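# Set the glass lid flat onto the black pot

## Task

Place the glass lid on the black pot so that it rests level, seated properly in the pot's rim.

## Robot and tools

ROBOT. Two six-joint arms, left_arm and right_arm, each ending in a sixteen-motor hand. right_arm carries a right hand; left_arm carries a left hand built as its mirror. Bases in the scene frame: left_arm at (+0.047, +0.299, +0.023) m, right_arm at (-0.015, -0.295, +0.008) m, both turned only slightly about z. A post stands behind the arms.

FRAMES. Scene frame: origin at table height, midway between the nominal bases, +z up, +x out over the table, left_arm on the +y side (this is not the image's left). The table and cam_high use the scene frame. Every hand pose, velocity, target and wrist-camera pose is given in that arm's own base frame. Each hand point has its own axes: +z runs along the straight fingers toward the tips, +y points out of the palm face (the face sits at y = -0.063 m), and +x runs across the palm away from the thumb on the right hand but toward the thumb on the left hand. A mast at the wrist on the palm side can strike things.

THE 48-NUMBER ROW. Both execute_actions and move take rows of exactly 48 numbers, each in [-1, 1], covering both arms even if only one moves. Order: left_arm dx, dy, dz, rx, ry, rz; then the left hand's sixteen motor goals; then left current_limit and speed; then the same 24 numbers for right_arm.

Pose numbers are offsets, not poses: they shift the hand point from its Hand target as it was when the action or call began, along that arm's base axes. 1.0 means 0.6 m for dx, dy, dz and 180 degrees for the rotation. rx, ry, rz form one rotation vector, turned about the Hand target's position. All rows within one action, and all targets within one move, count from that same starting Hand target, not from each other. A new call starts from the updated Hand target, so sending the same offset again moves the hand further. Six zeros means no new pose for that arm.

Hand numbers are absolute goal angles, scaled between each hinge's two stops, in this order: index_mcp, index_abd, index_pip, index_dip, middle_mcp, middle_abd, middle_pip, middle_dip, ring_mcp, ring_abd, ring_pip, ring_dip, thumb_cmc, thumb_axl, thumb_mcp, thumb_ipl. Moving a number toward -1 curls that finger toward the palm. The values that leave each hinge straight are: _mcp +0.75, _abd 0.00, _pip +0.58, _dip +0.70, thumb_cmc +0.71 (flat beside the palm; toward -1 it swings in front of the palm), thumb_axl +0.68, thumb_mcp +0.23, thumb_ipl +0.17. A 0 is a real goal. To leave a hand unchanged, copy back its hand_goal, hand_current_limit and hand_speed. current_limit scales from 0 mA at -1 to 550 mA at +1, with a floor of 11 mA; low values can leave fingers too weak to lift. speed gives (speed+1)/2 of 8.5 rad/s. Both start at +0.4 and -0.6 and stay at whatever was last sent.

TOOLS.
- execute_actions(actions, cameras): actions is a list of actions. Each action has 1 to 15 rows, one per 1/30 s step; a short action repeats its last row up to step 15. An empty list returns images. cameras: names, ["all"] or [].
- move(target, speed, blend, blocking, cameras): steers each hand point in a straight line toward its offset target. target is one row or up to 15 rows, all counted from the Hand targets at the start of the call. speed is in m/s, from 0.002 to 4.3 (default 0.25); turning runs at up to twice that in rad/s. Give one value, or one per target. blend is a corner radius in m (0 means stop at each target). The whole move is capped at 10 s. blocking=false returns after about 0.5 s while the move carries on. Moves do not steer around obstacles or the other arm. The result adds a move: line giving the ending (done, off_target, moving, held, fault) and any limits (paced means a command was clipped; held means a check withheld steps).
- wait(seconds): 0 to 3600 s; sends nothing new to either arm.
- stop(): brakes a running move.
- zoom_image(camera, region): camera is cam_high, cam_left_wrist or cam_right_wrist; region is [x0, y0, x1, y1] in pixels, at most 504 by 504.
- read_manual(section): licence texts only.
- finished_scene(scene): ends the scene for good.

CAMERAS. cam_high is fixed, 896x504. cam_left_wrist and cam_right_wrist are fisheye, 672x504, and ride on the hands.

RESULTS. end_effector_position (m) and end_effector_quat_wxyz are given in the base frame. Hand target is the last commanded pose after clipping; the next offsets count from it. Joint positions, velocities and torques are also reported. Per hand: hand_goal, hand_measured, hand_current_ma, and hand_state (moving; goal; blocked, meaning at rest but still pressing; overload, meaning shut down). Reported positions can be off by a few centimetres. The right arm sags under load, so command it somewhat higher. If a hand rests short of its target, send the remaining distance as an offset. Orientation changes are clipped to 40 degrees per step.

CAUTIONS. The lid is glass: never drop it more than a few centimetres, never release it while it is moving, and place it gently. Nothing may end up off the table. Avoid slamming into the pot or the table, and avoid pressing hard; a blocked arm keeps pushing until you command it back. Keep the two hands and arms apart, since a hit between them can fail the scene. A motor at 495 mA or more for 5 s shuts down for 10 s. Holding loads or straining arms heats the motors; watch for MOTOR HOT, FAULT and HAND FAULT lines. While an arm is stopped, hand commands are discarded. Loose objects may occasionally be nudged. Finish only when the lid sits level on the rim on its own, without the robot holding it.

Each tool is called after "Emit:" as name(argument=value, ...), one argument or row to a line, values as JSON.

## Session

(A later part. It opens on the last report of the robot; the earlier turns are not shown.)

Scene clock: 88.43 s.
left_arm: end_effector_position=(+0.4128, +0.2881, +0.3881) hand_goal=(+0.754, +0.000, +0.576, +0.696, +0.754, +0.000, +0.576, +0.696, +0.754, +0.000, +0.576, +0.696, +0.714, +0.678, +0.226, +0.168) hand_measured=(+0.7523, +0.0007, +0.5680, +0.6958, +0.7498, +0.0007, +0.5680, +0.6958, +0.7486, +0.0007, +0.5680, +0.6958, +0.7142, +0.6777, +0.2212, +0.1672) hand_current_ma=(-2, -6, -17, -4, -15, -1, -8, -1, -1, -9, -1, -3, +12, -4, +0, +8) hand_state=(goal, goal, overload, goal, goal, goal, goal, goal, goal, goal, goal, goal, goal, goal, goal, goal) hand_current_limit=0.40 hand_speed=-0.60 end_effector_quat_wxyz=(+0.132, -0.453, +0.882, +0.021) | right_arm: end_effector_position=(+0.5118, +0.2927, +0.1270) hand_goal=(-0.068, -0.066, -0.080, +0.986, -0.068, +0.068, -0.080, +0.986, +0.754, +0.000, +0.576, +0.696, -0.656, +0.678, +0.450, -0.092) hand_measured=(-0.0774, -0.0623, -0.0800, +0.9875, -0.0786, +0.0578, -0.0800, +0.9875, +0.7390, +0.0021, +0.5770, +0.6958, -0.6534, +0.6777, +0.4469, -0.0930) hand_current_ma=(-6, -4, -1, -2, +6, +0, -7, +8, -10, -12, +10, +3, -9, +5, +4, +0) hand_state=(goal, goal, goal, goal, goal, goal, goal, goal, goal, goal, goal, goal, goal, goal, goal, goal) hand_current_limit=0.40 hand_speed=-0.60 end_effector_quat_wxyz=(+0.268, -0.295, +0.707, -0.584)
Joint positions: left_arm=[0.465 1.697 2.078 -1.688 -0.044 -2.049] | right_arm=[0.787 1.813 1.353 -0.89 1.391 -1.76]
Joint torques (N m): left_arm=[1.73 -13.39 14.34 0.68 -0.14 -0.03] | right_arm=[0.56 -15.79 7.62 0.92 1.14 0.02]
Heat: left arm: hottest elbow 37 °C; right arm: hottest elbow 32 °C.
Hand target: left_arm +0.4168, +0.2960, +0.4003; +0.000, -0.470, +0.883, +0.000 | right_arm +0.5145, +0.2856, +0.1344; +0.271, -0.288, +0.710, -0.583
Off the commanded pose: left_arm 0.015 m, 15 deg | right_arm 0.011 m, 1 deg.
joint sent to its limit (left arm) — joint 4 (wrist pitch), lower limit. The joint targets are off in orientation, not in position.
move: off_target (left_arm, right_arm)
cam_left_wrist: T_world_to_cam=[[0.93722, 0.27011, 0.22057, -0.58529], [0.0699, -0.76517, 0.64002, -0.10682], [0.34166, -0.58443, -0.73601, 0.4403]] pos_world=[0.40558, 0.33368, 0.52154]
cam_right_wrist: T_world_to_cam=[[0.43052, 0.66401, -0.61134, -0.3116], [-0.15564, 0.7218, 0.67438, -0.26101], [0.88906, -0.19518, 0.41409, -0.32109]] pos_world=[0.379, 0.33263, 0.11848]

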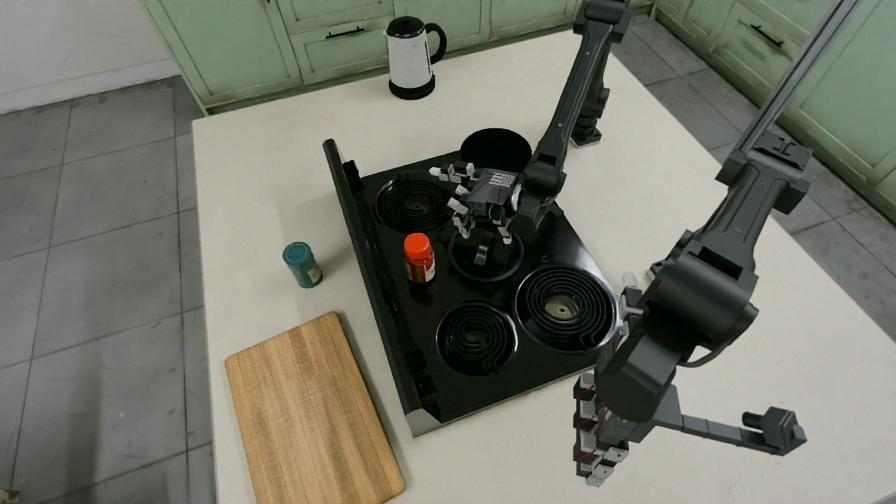

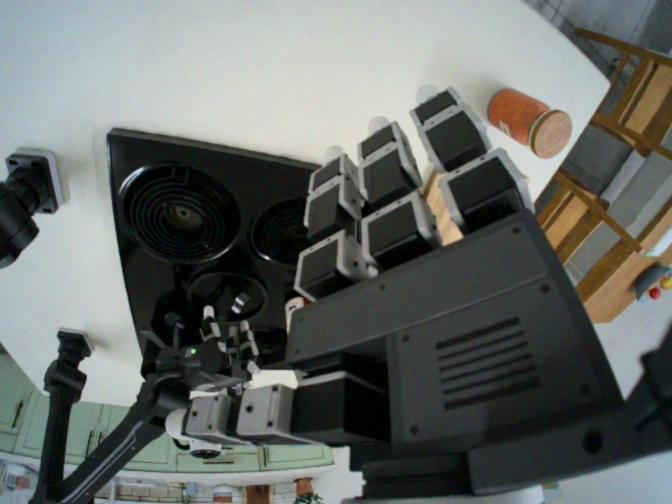

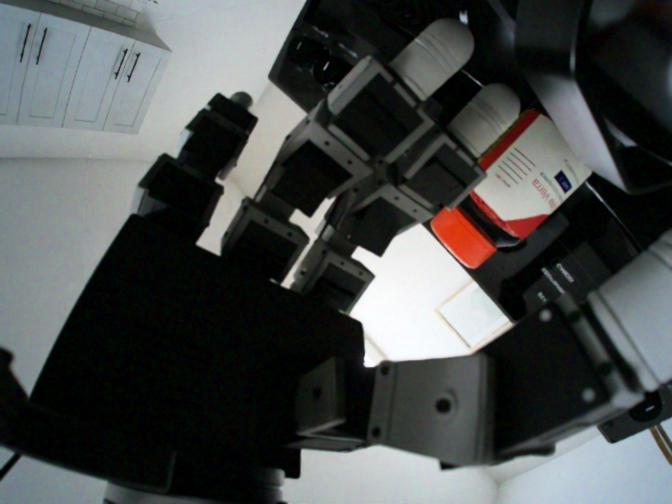

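Emit:
zoom_image(
  camera="cam_left_wrist",
  region=[185, 265, 275, 345],
)

Scaled by 5.600 from the camera's image (finer frame: 960x720).

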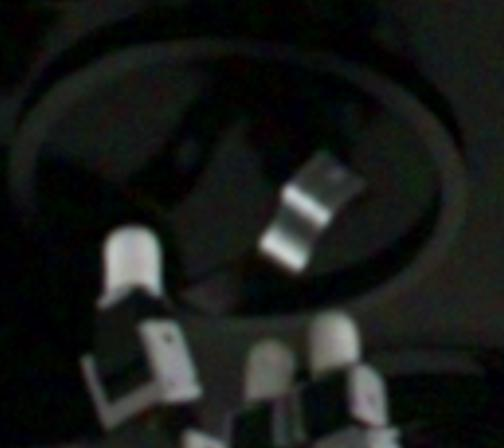

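Emit:
move(
  target=[0,0,0,0,0,0, 0.754, 0, 0.576, 0.696, 0.754, 0, 0.576, 0.696, 0.754, 0, 0.576, 0.696, 0.714, 0.678, 0.226, 0.168, 0.4, -0.6, 0.019, 0.0082, -0.0273, 0,0,0, -0.068, -0.067, -0.080, 0.986, -0.068, 0.067, -0.080, 0.986, 0.754, 0, 0.576, 0.696, -0.657, 0.678, 0.449, -0.092, 0.4, -0.6],
  speed=0.05,
  cameras=["cam_high","cam_left_wrist"],
)

Emit:
zoom_image(
  camera="cam_high",
  region=[440, 190, 530, 280],
)

Emit:
zoom_image(
  camera="cam_left_wrist",
  region=[185, 265, 275, 345],
)

Scene clock: 94.40 s.
left_arm: end_effector_position=(+0.4128, +0.2881, +0.3881) hand_goal=(+0.754, +0.000, +0.576, +0.696, +0.754, +0.000, +0.576, +0.696, +0.754, +0.000, +0.576, +0.696, +0.714, +0.678, +0.226, +0.168) hand_measured=(+0.7523, +0.0007, +0.5667, +0.6958, +0.7511, +0.0007, +0.5693, +0.6958, +0.7486, +0.0007, +0.5667, +0.6958, +0.7129, +0.6777, +0.2212, +0.1681) hand_current_ma=(+12, -1, -14, -6, -1, -16, -2, +4, +1, -6, -6, -6, +2, -9, -4, +5) hand_state=(goal, goal, overload, goal, goal, goal, goal, goal, goal, goal, goal, goal, goal, goal, goal, goal) hand_current_limit=0.40 hand_speed=-0.60 end_effector_quat_wxyz=(+0.132, -0.453, +0.882, +0.021) | right_arm: end_effector_position=(+0.5217, +0.2955, +0.1229) hand_goal=(-0.068, -0.066, -0.080, +0.986, -0.068, +0.068, -0.080, +0.986, +0.754, +0.000, +0.576, +0.696, -0.656, +0.678, +0.450, -0.092) hand_measured=(-0.0774, -0.0623, -0.0800, +0.9875, -0.0786, +0.0593, -0.0800, +0.9875, +0.7390, +0.0021, +0.5770, +0.6958, -0.6534, +0.6777, +0.4459, -0.0930) hand_current_ma=(-6, -13, +0, +1, +3, +3, -10, +4, -4, -6, +22, +5, -16, +16, -7, -15) hand_state=(goal, goal, goal, goal, goal, goal, goal, goal, goal, goal, goal, goal, goal, goal, goal, goal) hand_current_limit=0.40 hand_speed=-0.60 end_effector_quat_wxyz=(+0.275, -0.289, +0.709, -0.582)
Joint positions: left_arm=[0.465 1.697 2.078 -1.688 -0.044 -2.048] | right_arm=[0.778 1.825 1.353 -0.812 1.391 -1.807]
Joint torques (N m): left_arm=[1.96 -13.57 14.41 0.77 -0.17 -0.02] | right_arm=[0.62 -13.92 8.2 1.03 1.03 0.02]
Heat: left arm: hottest elbow 37 °C; right arm: hottest elbow 32 °C.
Hand target: left_arm +0.4168, +0.2960, +0.4003; +0.000, -0.470, +0.883, +0.000 | right_arm +0.5258, +0.2906, +0.1180; +0.271, -0.288, +0.710, -0.583
Off the commanded pose: left_arm 0.015 m, 15 deg | right_arm 0.008 m, 1 deg.
joint sent to its limit (left arm) — joint 4 (wrist pitch), lower limit. The joint targets are off in orientation, not in position.
move: done
cam_left_wrist: T_world_to_cam=[[0.93735, 0.26971, 0.22052, -0.58518], [0.06963, -0.76525, 0.63996, -0.10665], [0.34135, -0.58451, -0.73609, 0.44049]] pos_world=[0.40558, 0.33368, 0.52154]

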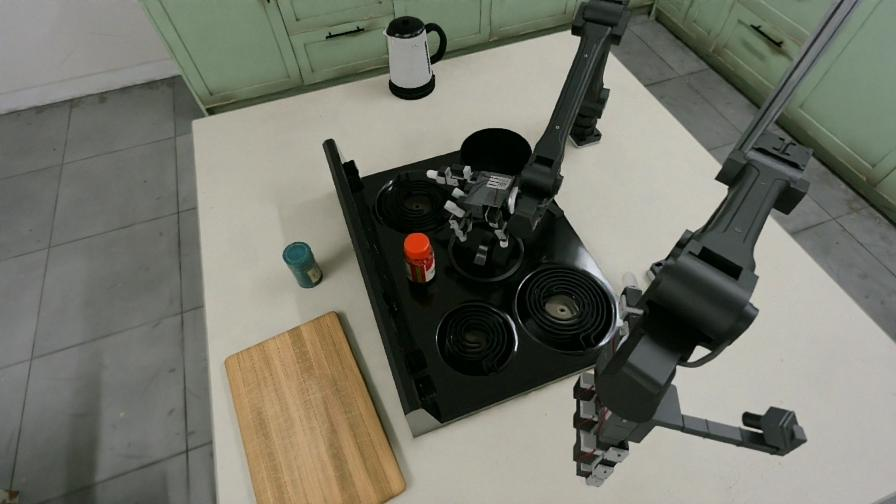

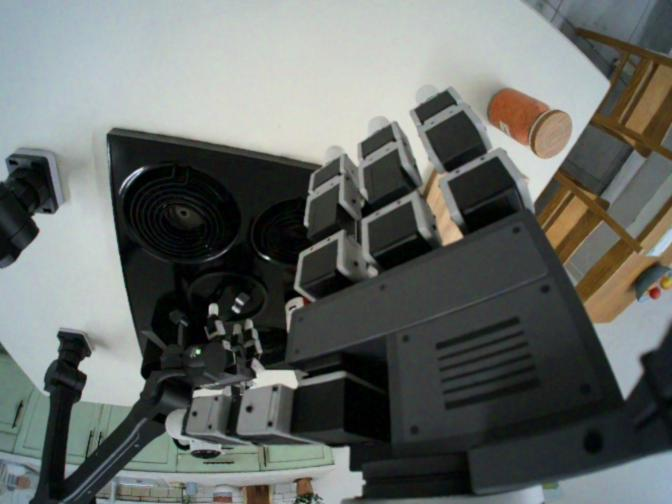

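Scaled by 5.600.

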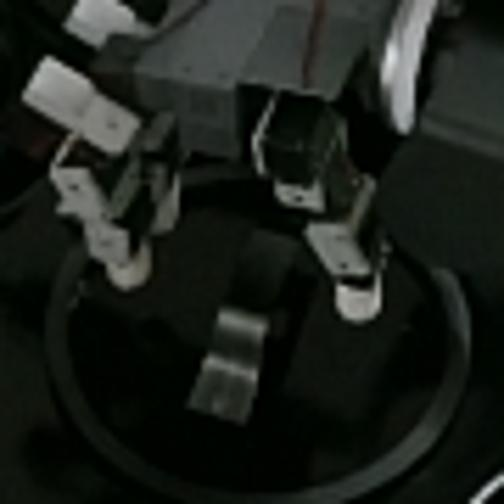

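Scaled by 5.600 from the camera's image (finer frame: 960x720).

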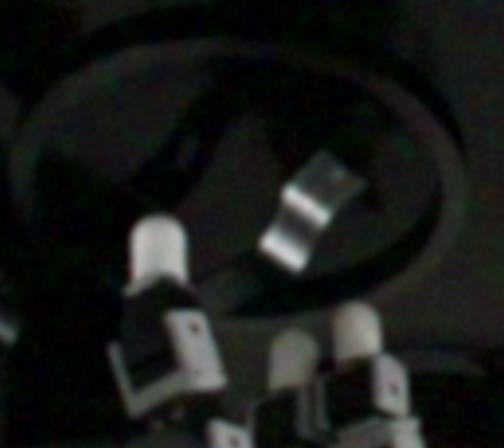

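Emit:
move(
  target=[0,0,0,0,0,0, 0.754, 0, 0.576, 0.696, 0.754, 0, 0.576, 0.696, 0.754, 0, 0.576, 0.696, 0.714, 0.678, 0.226, 0.168, 0.4, -0.6, 0.0, 0.0, -0.0208, 0,0,0, -0.068, -0.067, -0.080, 0.986, -0.068, 0.067, -0.080, 0.986, 0.754, 0, 0.576, 0.696, -0.657, 0.678, 0.449, -0.092, 0.4, -0.6],
  speed=0.05,
  cameras=["cam_high","cam_left_wrist"],
)

Emit:
zoom_image(
  camera="cam_high",
  region=[440, 190, 530, 280],
)

Emit:
zoom_image(
  camera="cam_left_wrist",
  region=[185, 265, 275, 345],
)

Scene clock: 96.00 s.
left_arm: end_effector_position=(+0.4128, +0.2881, +0.3881) hand_goal=(+0.754, +0.000, +0.576, +0.696, +0.754, +0.000, +0.576, +0.696, +0.754, +0.000, +0.576, +0.696, +0.714, +0.678, +0.226, +0.168) hand_measured=(+0.7511, -0.0008, +0.5680, +0.6958, +0.7511, -0.0008, +0.5693, +0.6971, +0.7486, +0.0007, +0.5680, +0.6958, +0.7129, +0.6777, +0.2212, +0.1681) hand_current_ma=(+6, -6, -4, +6, -20, -13, +2, +8, +2, -8, +0, -5, +17, +4, -2, +1) hand_state=(goal, goal, overload, goal, goal, goal, goal, goal, goal, goal, goal, goal, goal, goal, goal, goal) hand_current_limit=0.40 hand_speed=-0.60 end_effector_quat_wxyz=(+0.132, -0.453, +0.882, +0.021) | right_arm: end_effector_position=(+0.5230, +0.2969, +0.1125) hand_goal=(-0.068, -0.066, -0.080, +0.986, -0.068, +0.068, -0.080, +0.986, +0.754, +0.000, +0.576, +0.696, -0.656, +0.678, +0.450, -0.092) hand_measured=(-0.0774, -0.0623, -0.0787, +0.9875, -0.0786, +0.0578, -0.0787, +0.9875, +0.7390, +0.0021, +0.5770, +0.6958, -0.6534, +0.6777, +0.4459, -0.0930) hand_current_ma=(+13, -12, -3, -4, +12, +9, -5, +8, -12, +2, +12, +7, -4, +2, +0, -6) hand_state=(goal, goal, goal, goal, goal, goal, goal, goal, goal, goal, goal, goal, goal, goal, goal, goal) hand_current_limit=0.40 hand_speed=-0.60 end_effector_quat_wxyz=(+0.277, -0.288, +0.709, -0.581)
Joint positions: left_arm=[0.465 1.697 2.078 -1.688 -0.044 -2.048] | right_arm=[0.778 1.84 1.343 -0.782 1.39 -1.808]
Joint torques (N m): left_arm=[2.37 -13.74 14.39 0.77 -0.14 -0.02] | right_arm=[0.67 -14.15 7.68 1.06 1.03 0.03]
Heat: left arm: hottest elbow 37 °C; right arm: hottest elbow 32 °C.
Hand target: left_arm +0.4168, +0.2960, +0.4003; +0.000, -0.470, +0.883, +0.000 | right_arm +0.5257, +0.2906, +0.1055; +0.271, -0.288, +0.710, -0.583
Off the commanded pose: left_arm 0.015 m, 15 deg | right_arm 0.010 m, 1 deg.
joint sent to its limit (left arm) — joint 4 (wrist pitch), lower limit. The joint targets are off in orientation, not in position.
move: done
cam_left_wrist: T_world_to_cam=[[0.93735, 0.26971, 0.22052, -0.58518], [0.06963, -0.76525, 0.63996, -0.10665], [0.34135, -0.58451, -0.73609, 0.44049]] pos_world=[0.40558, 0.33368, 0.52154]

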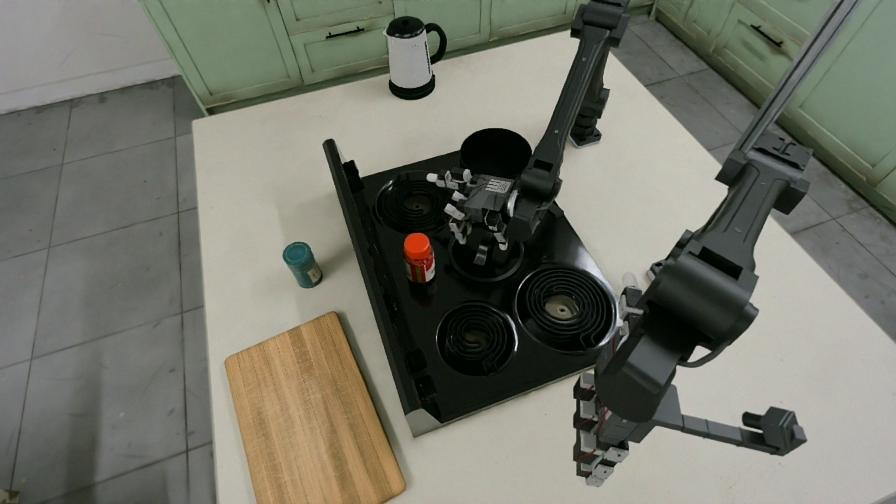

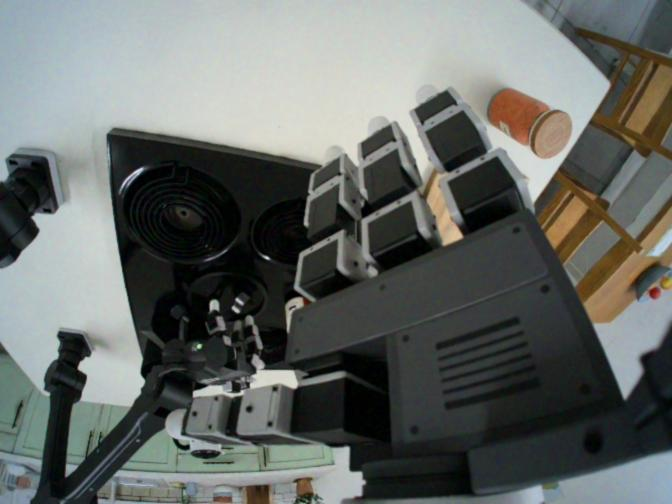

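Scaled by 5.600.

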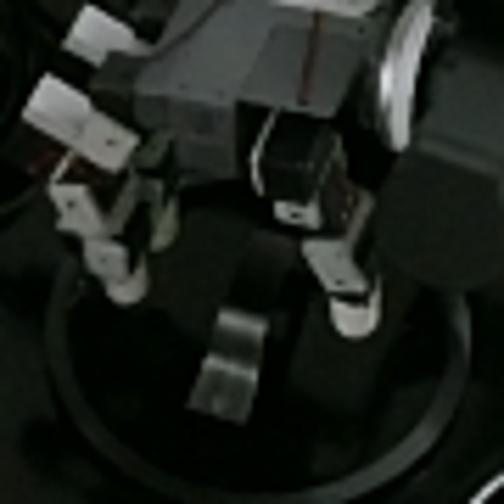

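Scaled by 5.600 from the camera's image (finer frame: 960x720).

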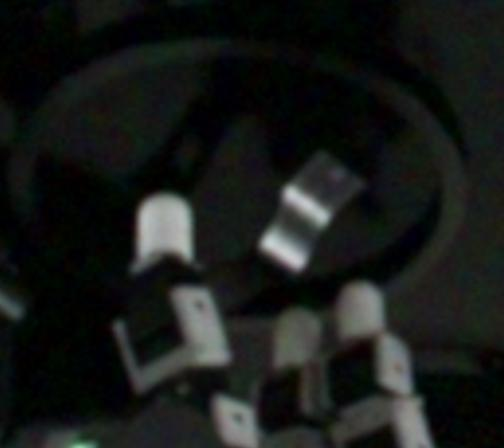

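Emit:
move(
  target=[
    [0,0,0,0,0,0, 0.754, 0, 0.576, 0.696, 0.754, 0, 0.576, 0.696, 0.754, 0, 0.576, 0.696, 0.714, 0.678, 0.226, 0.168, 0.4, -0.6, -0.0045, -0.0048, -0.0095, 0,0,0, -0.068, -0.067, -0.080, 0.986, -0.068, 0.067, -0.080, 0.986, 0.754, 0, 0.576, 0.696, -0.657, 0.678, 0.449, -0.092, 0.4, -0.9],
    [0,0,0,0,0,0, 0.754, 0, 0.576, 0.696, 0.754, 0, 0.576, 0.696, 0.754, 0, 0.576, 0.696, 0.714, 0.678, 0.226, 0.168, 0.4, -0.6, -0.0045, -0.0048, -0.0095, 0,0,0, -0.274, -0.067, -0.080, 0.986, -0.274, 0.067, -0.080, 0.986, 0.754, 0, 0.576, 0.696, -0.657, 0.678, 0.303, -0.092, 0.4, -0.9],
  ],
  speed=0.05,
  cameras=["cam_high","cam_left_wrist"],
)

Emit:
zoom_image(
  camera="cam_high",
  region=[440, 190, 530, 280],
)

Emit:
zoom_image(
  camera="cam_left_wrist",
  region=[185, 265, 275, 345],
)

Scene clock: 100.70 s.
left_arm: end_effector_position=(+0.4128, +0.2881, +0.3881) hand_goal=(+0.754, +0.000, +0.576, +0.696, +0.754, +0.000, +0.576, +0.696, +0.754, +0.000, +0.576, +0.696, +0.714, +0.678, +0.226, +0.168) hand_measured=(+0.7523, +0.0007, +0.5680, +0.6958, +0.7511, -0.0008, +0.5693, +0.6971, +0.7486, +0.0007, +0.5667, +0.6958, +0.7129, +0.6777, +0.2212, +0.1672) hand_current_ma=(+11, +1, -5, +3, -11, -11, -4, +9, -7, -8, -3, -9, +12, -12, -13, +7) hand_state=(goal, goal, overload, goal, goal, goal, goal, goal, goal, goal, goal, goal, goal, goal, goal, goal) hand_current_limit=0.40 hand_speed=-0.60 end_effector_quat_wxyz=(+0.132, -0.453, +0.882, +0.021) | right_arm: end_effector_position=(+0.5230, +0.2905, +0.1065) hand_goal=(-0.274, -0.066, -0.080, +0.986, -0.274, +0.068, -0.080, +0.986, +0.754, +0.000, +0.576, +0.696, -0.656, +0.678, +0.304, -0.092) hand_measured=(-0.2728, -0.0623, -0.0800, +0.9875, -0.2017, +0.0681, -0.0659, +0.9977, +0.7390, +0.0021, +0.5770, +0.6958, -0.6534, +0.6767, +0.3123, -0.0920) hand_current_ma=(+2, -3, +2, +1, +74, -2, +2, +17, -23, -8, +10, +4, -13, +7, +7, -8) hand_state=(goal, goal, goal, goal, blocked, goal, goal, goal, goal, goal, goal, goal, goal, goal, goal, goal) hand_current_limit=0.40 hand_speed=-0.90 end_effector_quat_wxyz=(+0.275, -0.285, +0.710, -0.582)
Joint positions: left_arm=[0.465 1.697 2.078 -1.688 -0.044 -2.048] | right_arm=[0.77 1.84 1.325 -0.761 1.392 -1.81]
Joint torques (N m): left_arm=[2.02 -13.57 14.38 0.68 -0.14 -0.03] | right_arm=[1.2 -14.1 7.49 1.06 0.97 0.02]
Heat: left arm: hottest elbow 37 °C; right arm: hottest elbow 32 °C.
Hand target: left_arm +0.4168, +0.2960, +0.4003; +0.000, -0.470, +0.883, +0.000 | right_arm +0.5231, +0.2875, +0.0999; +0.271, -0.288, +0.710, -0.583
Off the commanded pose: left_arm 0.015 m, 15 deg | right_arm 0.007 m, 1 deg.
joint sent to its limit (left arm) — joint 4 (wrist pitch), lower limit. The joint targets are off in orientation, not in position.
move: done
cam_left_wrist: T_world_to_cam=[[0.93735, 0.26971, 0.22052, -0.58518], [0.06963, -0.76525, 0.63996, -0.10665], [0.34135, -0.58451, -0.73609, 0.44049]] pos_world=[0.40558, 0.33368, 0.52154]

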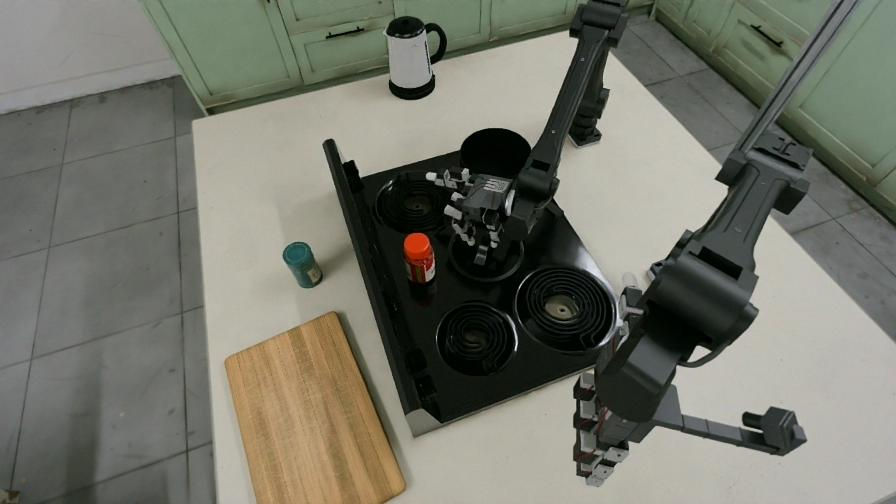

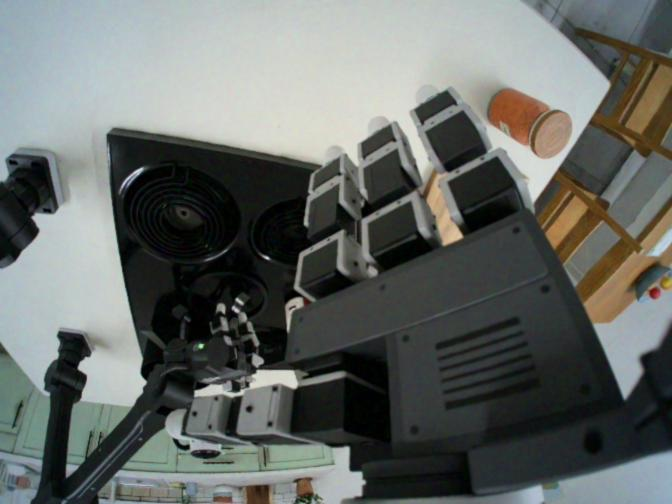

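Scaled by 5.600.

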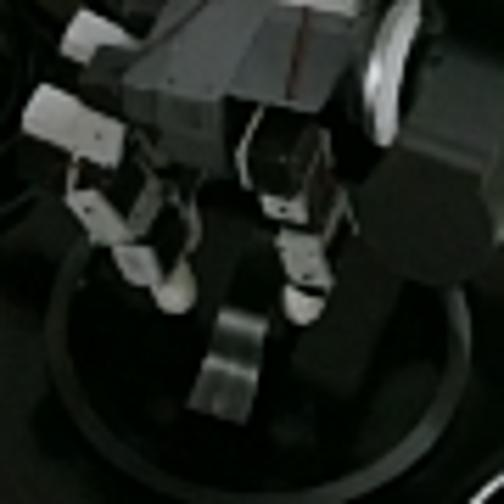

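Scaled by 5.600 from the camera's image (finer frame: 960x720).

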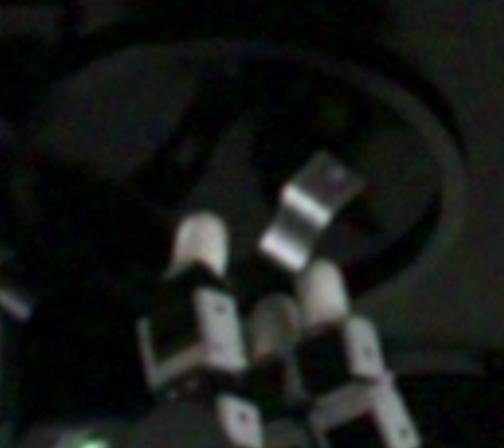

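Emit:
zoom_image(
  camera="cam_high",
  region=[455, 215, 505, 265],
)

Emit:
zoom_image(
  camera="cam_left_wrist",
  region=[205, 295, 255, 345],
)

Scaled by 10.080.

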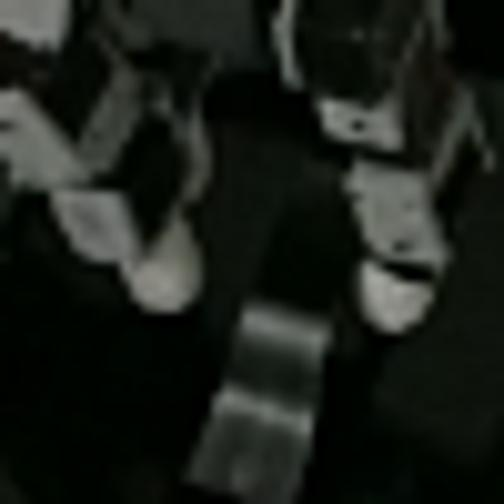

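Scaled by 10.080 from the camera's image (finer frame: 960x720).

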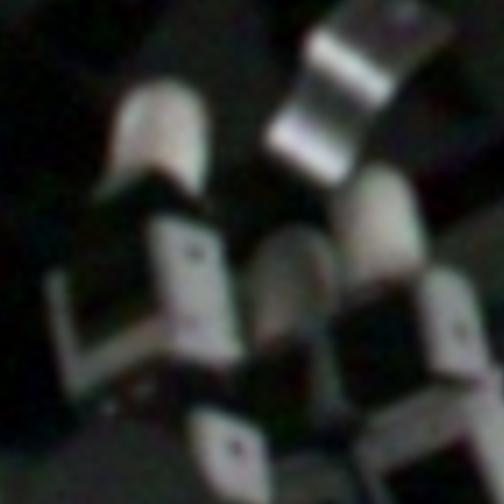

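Emit:
move(
  target=[0,0,0,0,0,0, 0.754, 0, 0.576, 0.696, 0.754, 0, 0.576, 0.696, 0.754, 0, 0.576, 0.696, 0.714, 0.678, 0.226, 0.168, 0.4, -0.6, -0.003, -0.0032, 0.0083, 0.012,-0.0112,-0.0029, -0.274, -0.067, -0.080, 0.986, -0.274, 0.067, -0.080, 0.986, 0.754, 0, 0.576, 0.696, -0.657, 0.678, 0.303, -0.092, 0.4, -0.9],
  speed=0.05,
  cameras=["cam_high","cam_left_wrist"],
)

Emit:
zoom_image(
  camera="cam_high",
  region=[455, 215, 505, 265],
)

Emit:
zoom_image(
  camera="cam_left_wrist",
  region=[205, 295, 255, 345],
)

Scene clock: 107.20 s.
left_arm: end_effector_position=(+0.4128, +0.2881, +0.3881) hand_goal=(+0.754, +0.000, +0.576, +0.696, +0.754, +0.000, +0.576, +0.696, +0.754, +0.000, +0.576, +0.696, +0.714, +0.678, +0.226, +0.168) hand_measured=(+0.7523, +0.0007, +0.5667, +0.6958, +0.7511, +0.0007, +0.5693, +0.6958, +0.7498, -0.0008, +0.5680, +0.6958, +0.7129, +0.6777, +0.2212, +0.1672) hand_current_ma=(+9, -4, -22, -8, -22, -9, -6, -2, -16, -8, -5, -5, +7, -7, -4, +4) hand_state=(goal, goal, overload, goal, goal, goal, goal, goal, goal, goal, goal, goal, goal, goal, goal, goal) hand_current_limit=0.40 hand_speed=-0.60 end_effector_quat_wxyz=(+0.132, -0.453, +0.882, +0.021) | right_arm: end_effector_position=(+0.5220, +0.2890, +0.1063) hand_goal=(-0.274, -0.066, -0.080, +0.986, -0.274, +0.068, -0.080, +0.986, +0.754, +0.000, +0.576, +0.696, -0.656, +0.678, +0.304, -0.092) hand_measured=(-0.2728, -0.0623, -0.0800, +0.9875, -0.2053, +0.0710, -0.0659, +0.9977, +0.7390, +0.0021, +0.5757, +0.6958, -0.6547, +0.6777, +0.3123, -0.0910) hand_current_ma=(-2, -5, -2, -6, +75, +6, -4, +15, -8, -5, +4, +2, -12, +5, +8, -9) hand_state=(goal, goal, goal, goal, blocked, goal, goal, goal, goal, goal, goal, goal, goal, goal, goal, goal) hand_current_limit=0.40 hand_speed=-0.90 end_effector_quat_wxyz=(+0.283, -0.274, +0.713, -0.580)
Joint positions: left_arm=[0.465 1.697 2.078 -1.688 -0.044 -2.048] | right_arm=[0.77 1.833 1.31 -0.757 1.395 -1.779]
Joint torques (N m): left_arm=[1.9 -13.39 14.32 0.7 -0.17 -0.03] | right_arm=[1.26 -14.97 7.05 0.92 0.83 0.21]
Heat: left arm: hottest elbow 38 °C; right arm: hottest waist 31 °C.
Hand target: left_arm +0.4168, +0.2960, +0.4003; +0.000, -0.470, +0.883, +0.000 | right_arm +0.5214, +0.2857, +0.1048; +0.286, -0.269, +0.717, -0.576
Off the commanded pose: left_arm 0.015 m, 15 deg | right_arm 0.004 m, 1 deg.
joint sent to its limit (left arm) — joint 4 (wrist pitch), lower limit. The joint targets are off in orientation, not in position.
move: done
cam_left_wrist: T_world_to_cam=[[0.93735, 0.26971, 0.22052, -0.58518], [0.06963, -0.76525, 0.63996, -0.10665], [0.34135, -0.58451, -0.73609, 0.44049]] pos_world=[0.40558, 0.33368, 0.52154]

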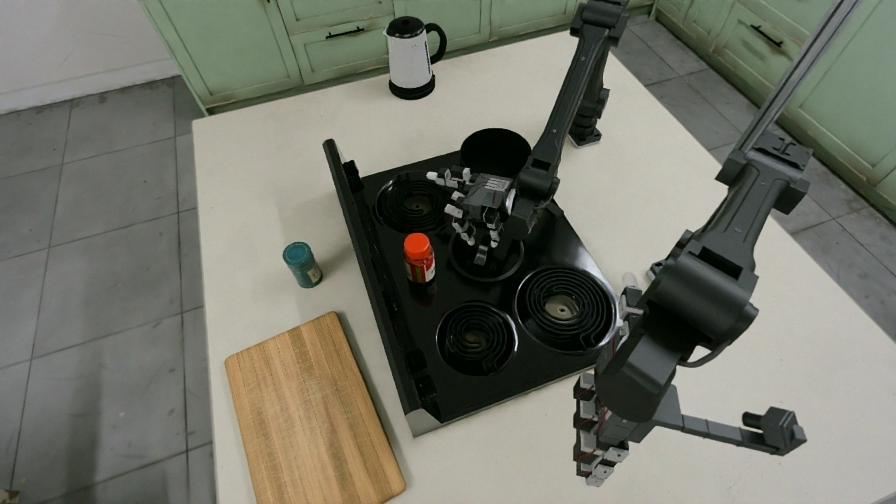

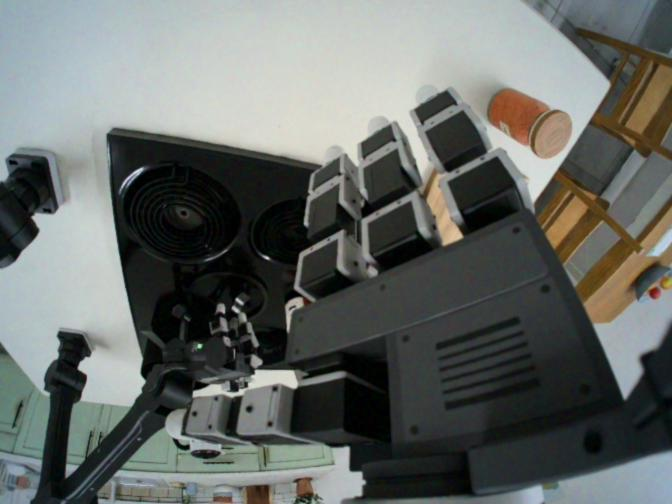

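Scaled by 10.080.

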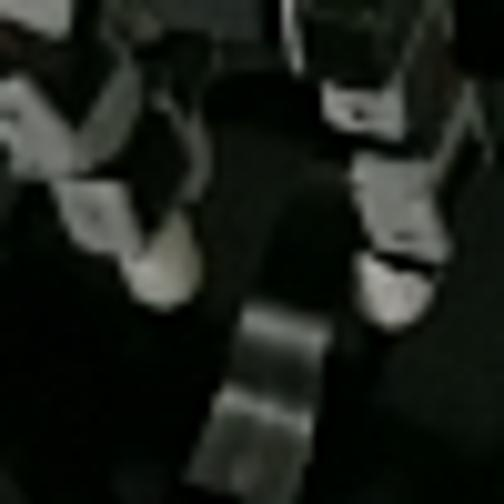

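Scaled by 10.080 from the camera's image (finer frame: 960x720).

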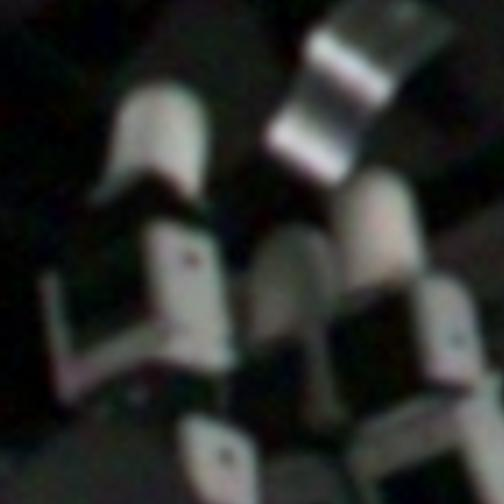

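Emit:
move(
  target=[
    [0,0,0,0,0,0, 0.754, 0, 0.576, 0.696, 0.754, 0, 0.576, 0.696, 0.754, 0, 0.576, 0.696, 0.714, 0.678, 0.226, 0.168, 0.4, -0.6, 0,0, 0.01, -0.0231,0.0215,0.0053, -0.137, -0.067, -0.080, 0.986, -0.137, 0.067, -0.080, 0.986, 0.754, 0, 0.576, 0.696, -0.657, 0.678, 0.35, -0.092, 0.4, -0.8],
    [0,0,0,0,0,0, 0.754, 0, 0.576, 0.696, 0.754, 0, 0.576, 0.696, 0.754, 0, 0.576, 0.696, 0.714, 0.678, 0.226, 0.168, 0.4, -0.6, 0,0, 0.01, -0.0231,0.0215,0.0053, -0.274, -0.067, -0.080, 0.986, -0.274, 0.067, -0.080, 0.986, 0.754, 0, 0.576, 0.696, -0.657, 0.678, 0.303, -0.092, 0.4, -0.9],
  ],
  speed=0.05,
  cameras=["cam_high","cam_left_wrist"],
)

Emit:
zoom_image(
  camera="cam_high",
  region=[455, 215, 505, 265],
)

Emit:
zoom_image(
  camera="cam_left_wrist",
  region=[205, 295, 255, 345],
)

Scene clock: 111.27 s.
left_arm: end_effector_position=(+0.4128, +0.2881, +0.3881) hand_goal=(+0.754, +0.000, +0.576, +0.696, +0.754, +0.000, +0.576, +0.696, +0.754, +0.000, +0.576, +0.696, +0.714, +0.678, +0.226, +0.168) hand_measured=(+0.7511, -0.0008, +0.5680, +0.6958, +0.7511, -0.0008, +0.5693, +0.6971, +0.7498, -0.0008, +0.5667, +0.6958, +0.7129, +0.6777, +0.2212, +0.1681) hand_current_ma=(+16, +1, +3, -8, -13, -9, +2, +10, -5, -8, -2, -2, +6, +5, -13, +17) hand_state=(goal, goal, overload, goal, goal, goal, goal, goal, goal, goal, goal, goal, goal, goal, goal, goal) hand_current_limit=0.40 hand_speed=-0.60 end_effector_quat_wxyz=(+0.132, -0.453, +0.882, +0.021) | right_arm: end_effector_position=(+0.5176, +0.2851, +0.1050) hand_goal=(-0.274, -0.066, -0.080, +0.986, -0.274, +0.068, -0.080, +0.986, +0.754, +0.000, +0.576, +0.696, -0.656, +0.678, +0.304, -0.092) hand_measured=(-0.1872, -0.0609, -0.0633, +0.9965, -0.2788, +0.0651, -0.0787, +0.9914, +0.7390, +0.0021, +0.5770, +0.6958, -0.6220, +0.6809, +0.3380, -0.0853) hand_current_ma=(+87, -4, +6, +2, -3, +10, -2, +10, -7, -8, +11, -2, +14, +3, +22, -5) hand_state=(blocked, goal, goal, goal, goal, goal, goal, goal, goal, goal, goal, goal, blocked, goal, blocked, goal) hand_current_limit=0.40 hand_speed=-0.90 end_effector_quat_wxyz=(+0.265, -0.296, +0.705, -0.587)
Joint positions: left_arm=[0.465 1.697 2.078 -1.688 -0.044 -2.048] | right_arm=[0.77 1.832 1.31 -0.764 1.393 -1.834]
Joint torques (N m): left_arm=[1.85 -13.39 14.27 0.59 -0.14 -0.02] | right_arm=[1.2 -14.21 10.21 -0.1 0.94 -0.2]
Heat: left arm: hottest elbow 38 °C; right arm: hottest elbow 32 °C.
Hand target: left_arm +0.4168, +0.2960, +0.4003; +0.000, -0.470, +0.883, +0.000 | right_arm +0.5214, +0.2857, +0.1109; +0.256, -0.304, +0.703, -0.590
Off the commanded pose: left_arm 0.015 m, 15 deg | right_arm 0.007 m, 1 deg.
joint sent to its limit (left arm) — joint 4 (wrist pitch), lower limit. The joint targets are off in orientation, not in position.
move: done
cam_left_wrist: T_world_to_cam=[[0.93735, 0.26971, 0.22052, -0.58518], [0.06963, -0.76525, 0.63996, -0.10665], [0.34135, -0.58451, -0.73609, 0.44049]] pos_world=[0.40558, 0.33368, 0.52154]

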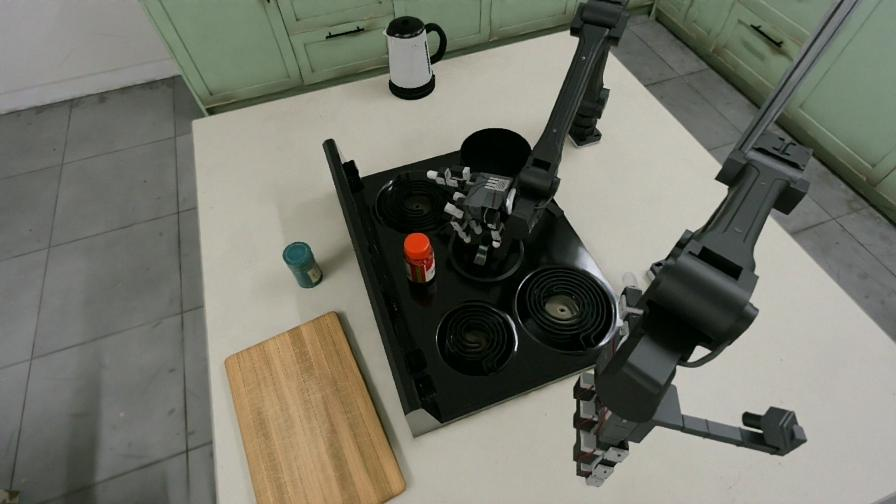

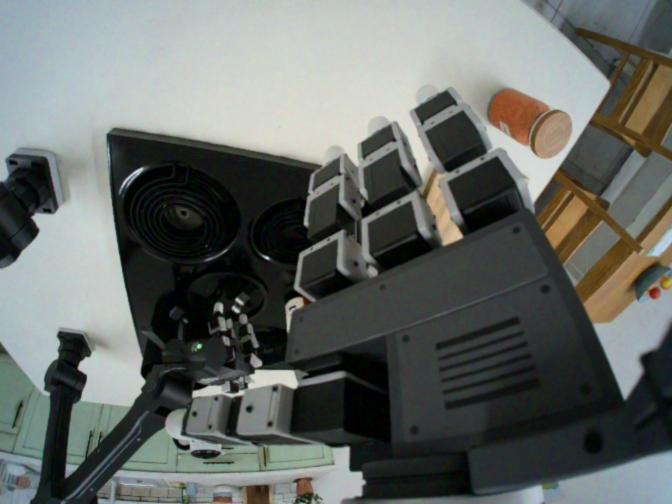

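Scaled by 10.080.

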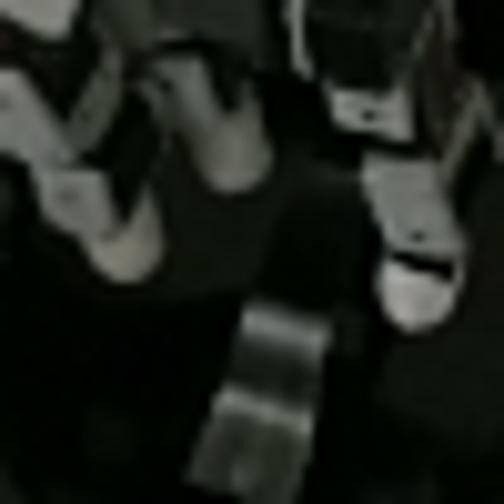

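Scaled by 10.080 from the camera's image (finer frame: 960x720).

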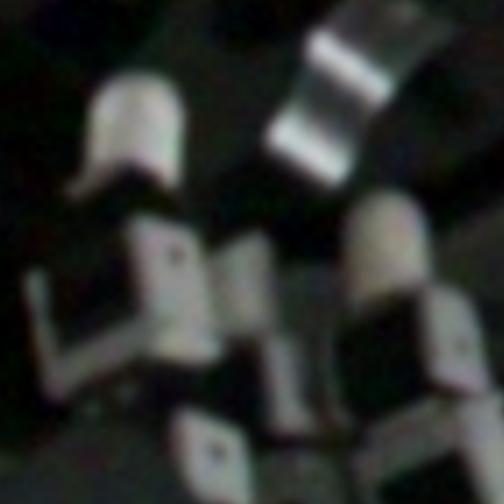

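Emit:
move(
  target=[
    [0,0,0,0,0,0, 0.754, 0, 0.576, 0.696, 0.754, 0, 0.576, 0.696, 0.754, 0, 0.576, 0.696, 0.714, 0.678, 0.226, 0.168, 0.4, -0.6, 0,0, 0.0117, 0,0,0, -0.137, -0.067, -0.080, 0.986, -0.137, 0.067, -0.080, 0.986, 0.754, 0, 0.576, 0.696, -0.657, 0.678, 0.35, -0.092, 0.4, -0.8],
    [0,0,0,0,0,0, 0.754, 0, 0.576, 0.696, 0.754, 0, 0.576, 0.696, 0.754, 0, 0.576, 0.696, 0.714, 0.678, 0.226, 0.168, 0.4, -0.6, 0,0, 0.0117, 0,0,0, -0.274, -0.067, -0.080, 0.986, -0.274, 0.067, -0.080, 0.986, 0.754, 0, 0.576, 0.696, -0.657, 0.678, 0.303, -0.092, 0.4, -0.9],
  ],
  speed=0.05,
  cameras=["cam_high","cam_left_wrist"],
)

Emit:
zoom_image(
  camera="cam_high",
  region=[455, 215, 505, 265],
)

Emit:
zoom_image(
  camera="cam_left_wrist",
  region=[205, 295, 255, 345],
)

Scene clock: 114.13 s.
left_arm: end_effector_position=(+0.4128, +0.2881, +0.3881) hand_goal=(+0.754, +0.000, +0.576, +0.696, +0.754, +0.000, +0.576, +0.696, +0.754, +0.000, +0.576, +0.696, +0.714, +0.678, +0.226, +0.168) hand_measured=(+0.7511, +0.0007, +0.5667, +0.6958, +0.7511, +0.0007, +0.5693, +0.6958, +0.7486, -0.0008, +0.5667, +0.6958, +0.7142, +0.6767, +0.2212, +0.1672) hand_current_ma=(+9, -3, -7, -5, -14, -7, -1, -4, -13, -3, -12, -7, +11, -5, -5, +7) hand_state=(goal, goal, overload, goal, goal, goal, goal, goal, goal, goal, goal, goal, goal, goal, goal, goal) hand_current_limit=0.40 hand_speed=-0.60 end_effector_quat_wxyz=(+0.132, -0.453, +0.882, +0.021) | right_arm: end_effector_position=(+0.5155, +0.2830, +0.1055) hand_goal=(-0.274, -0.066, -0.080, +0.986, -0.274, +0.068, -0.080, +0.986, +0.754, +0.000, +0.576, +0.696, -0.656, +0.678, +0.304, -0.092) hand_measured=(-0.1848, -0.0579, -0.0620, +0.9977, -0.2728, +0.0651, -0.0774, +0.9914, +0.7390, +0.0007, +0.5770, +0.6958, -0.6258, +0.6809, +0.3351, -0.0863) hand_current_ma=(+95, +0, +4, -1, +11, +14, -11, +14, -22, -13, +8, +4, +5, +7, +27, +2) hand_state=(blocked, goal, goal, goal, goal, goal, goal, goal, goal, goal, goal, goal, blocked, goal, blocked, goal) hand_current_limit=0.40 hand_speed=-0.90 end_effector_quat_wxyz=(+0.259, -0.302, +0.703, -0.590)
Joint positions: left_arm=[0.465 1.697 2.078 -1.688 -0.044 -2.048] | right_arm=[0.77 1.829 1.31 -0.775 1.394 -1.845]
Joint torques (N m): left_arm=[2.14 -13.57 14.52 0.65 -0.12 -0.01] | right_arm=[1.2 -14.8 10.71 -0.12 0.93 -0.13]
Heat: left arm: hottest elbow 38 °C; right arm: hottest elbow 32 °C.
Hand target: left_arm +0.4168, +0.2960, +0.4003; +0.000, -0.470, +0.883, +0.000 | right_arm +0.5213, +0.2857, +0.1179; +0.256, -0.304, +0.703, -0.590
Off the commanded pose: left_arm 0.015 m, 15 deg | right_arm 0.014 m, 0 deg.
joint sent to its limit (left arm) — joint 4 (wrist pitch), lower limit. The joint targets are off in orientation, not in position.
move: off_target (right_arm); target 2's new numbers were sent with right_arm's hand 0.014 m and 1 deg from that target
cam_left_wrist: T_world_to_cam=[[0.93735, 0.26971, 0.22052, -0.58518], [0.06963, -0.76525, 0.63996, -0.10665], [0.34135, -0.58451, -0.73609, 0.44049]] pos_world=[0.40558, 0.33368, 0.52154]

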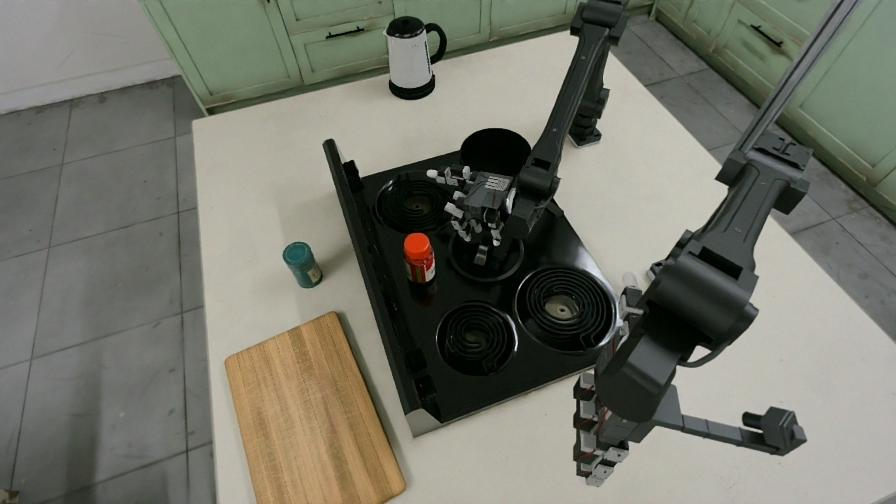

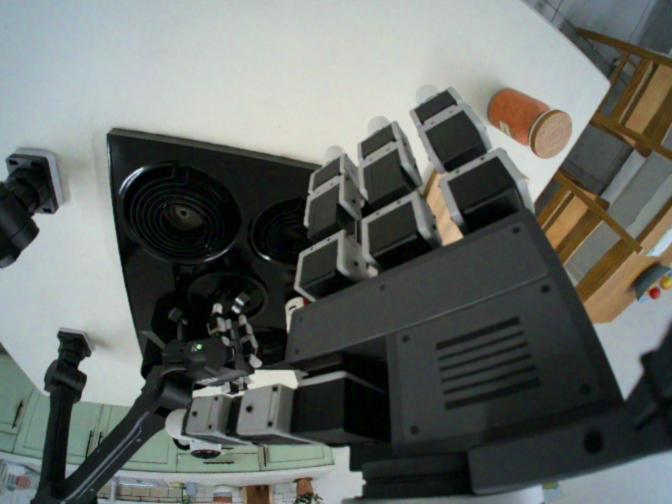

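Scaled by 10.080.

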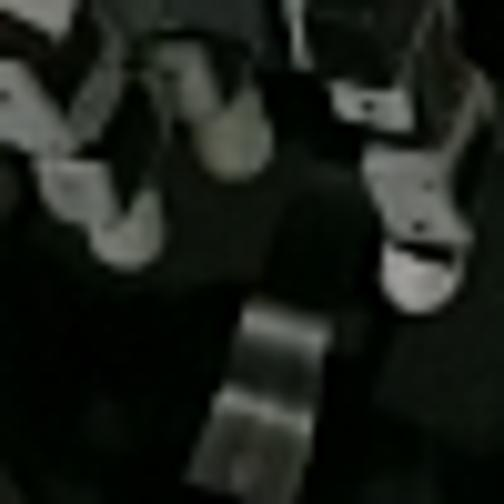

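Scaled by 10.080 from the camera's image (finer frame: 960x720).

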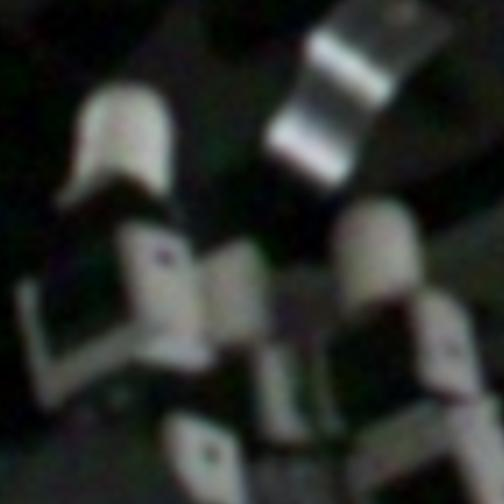

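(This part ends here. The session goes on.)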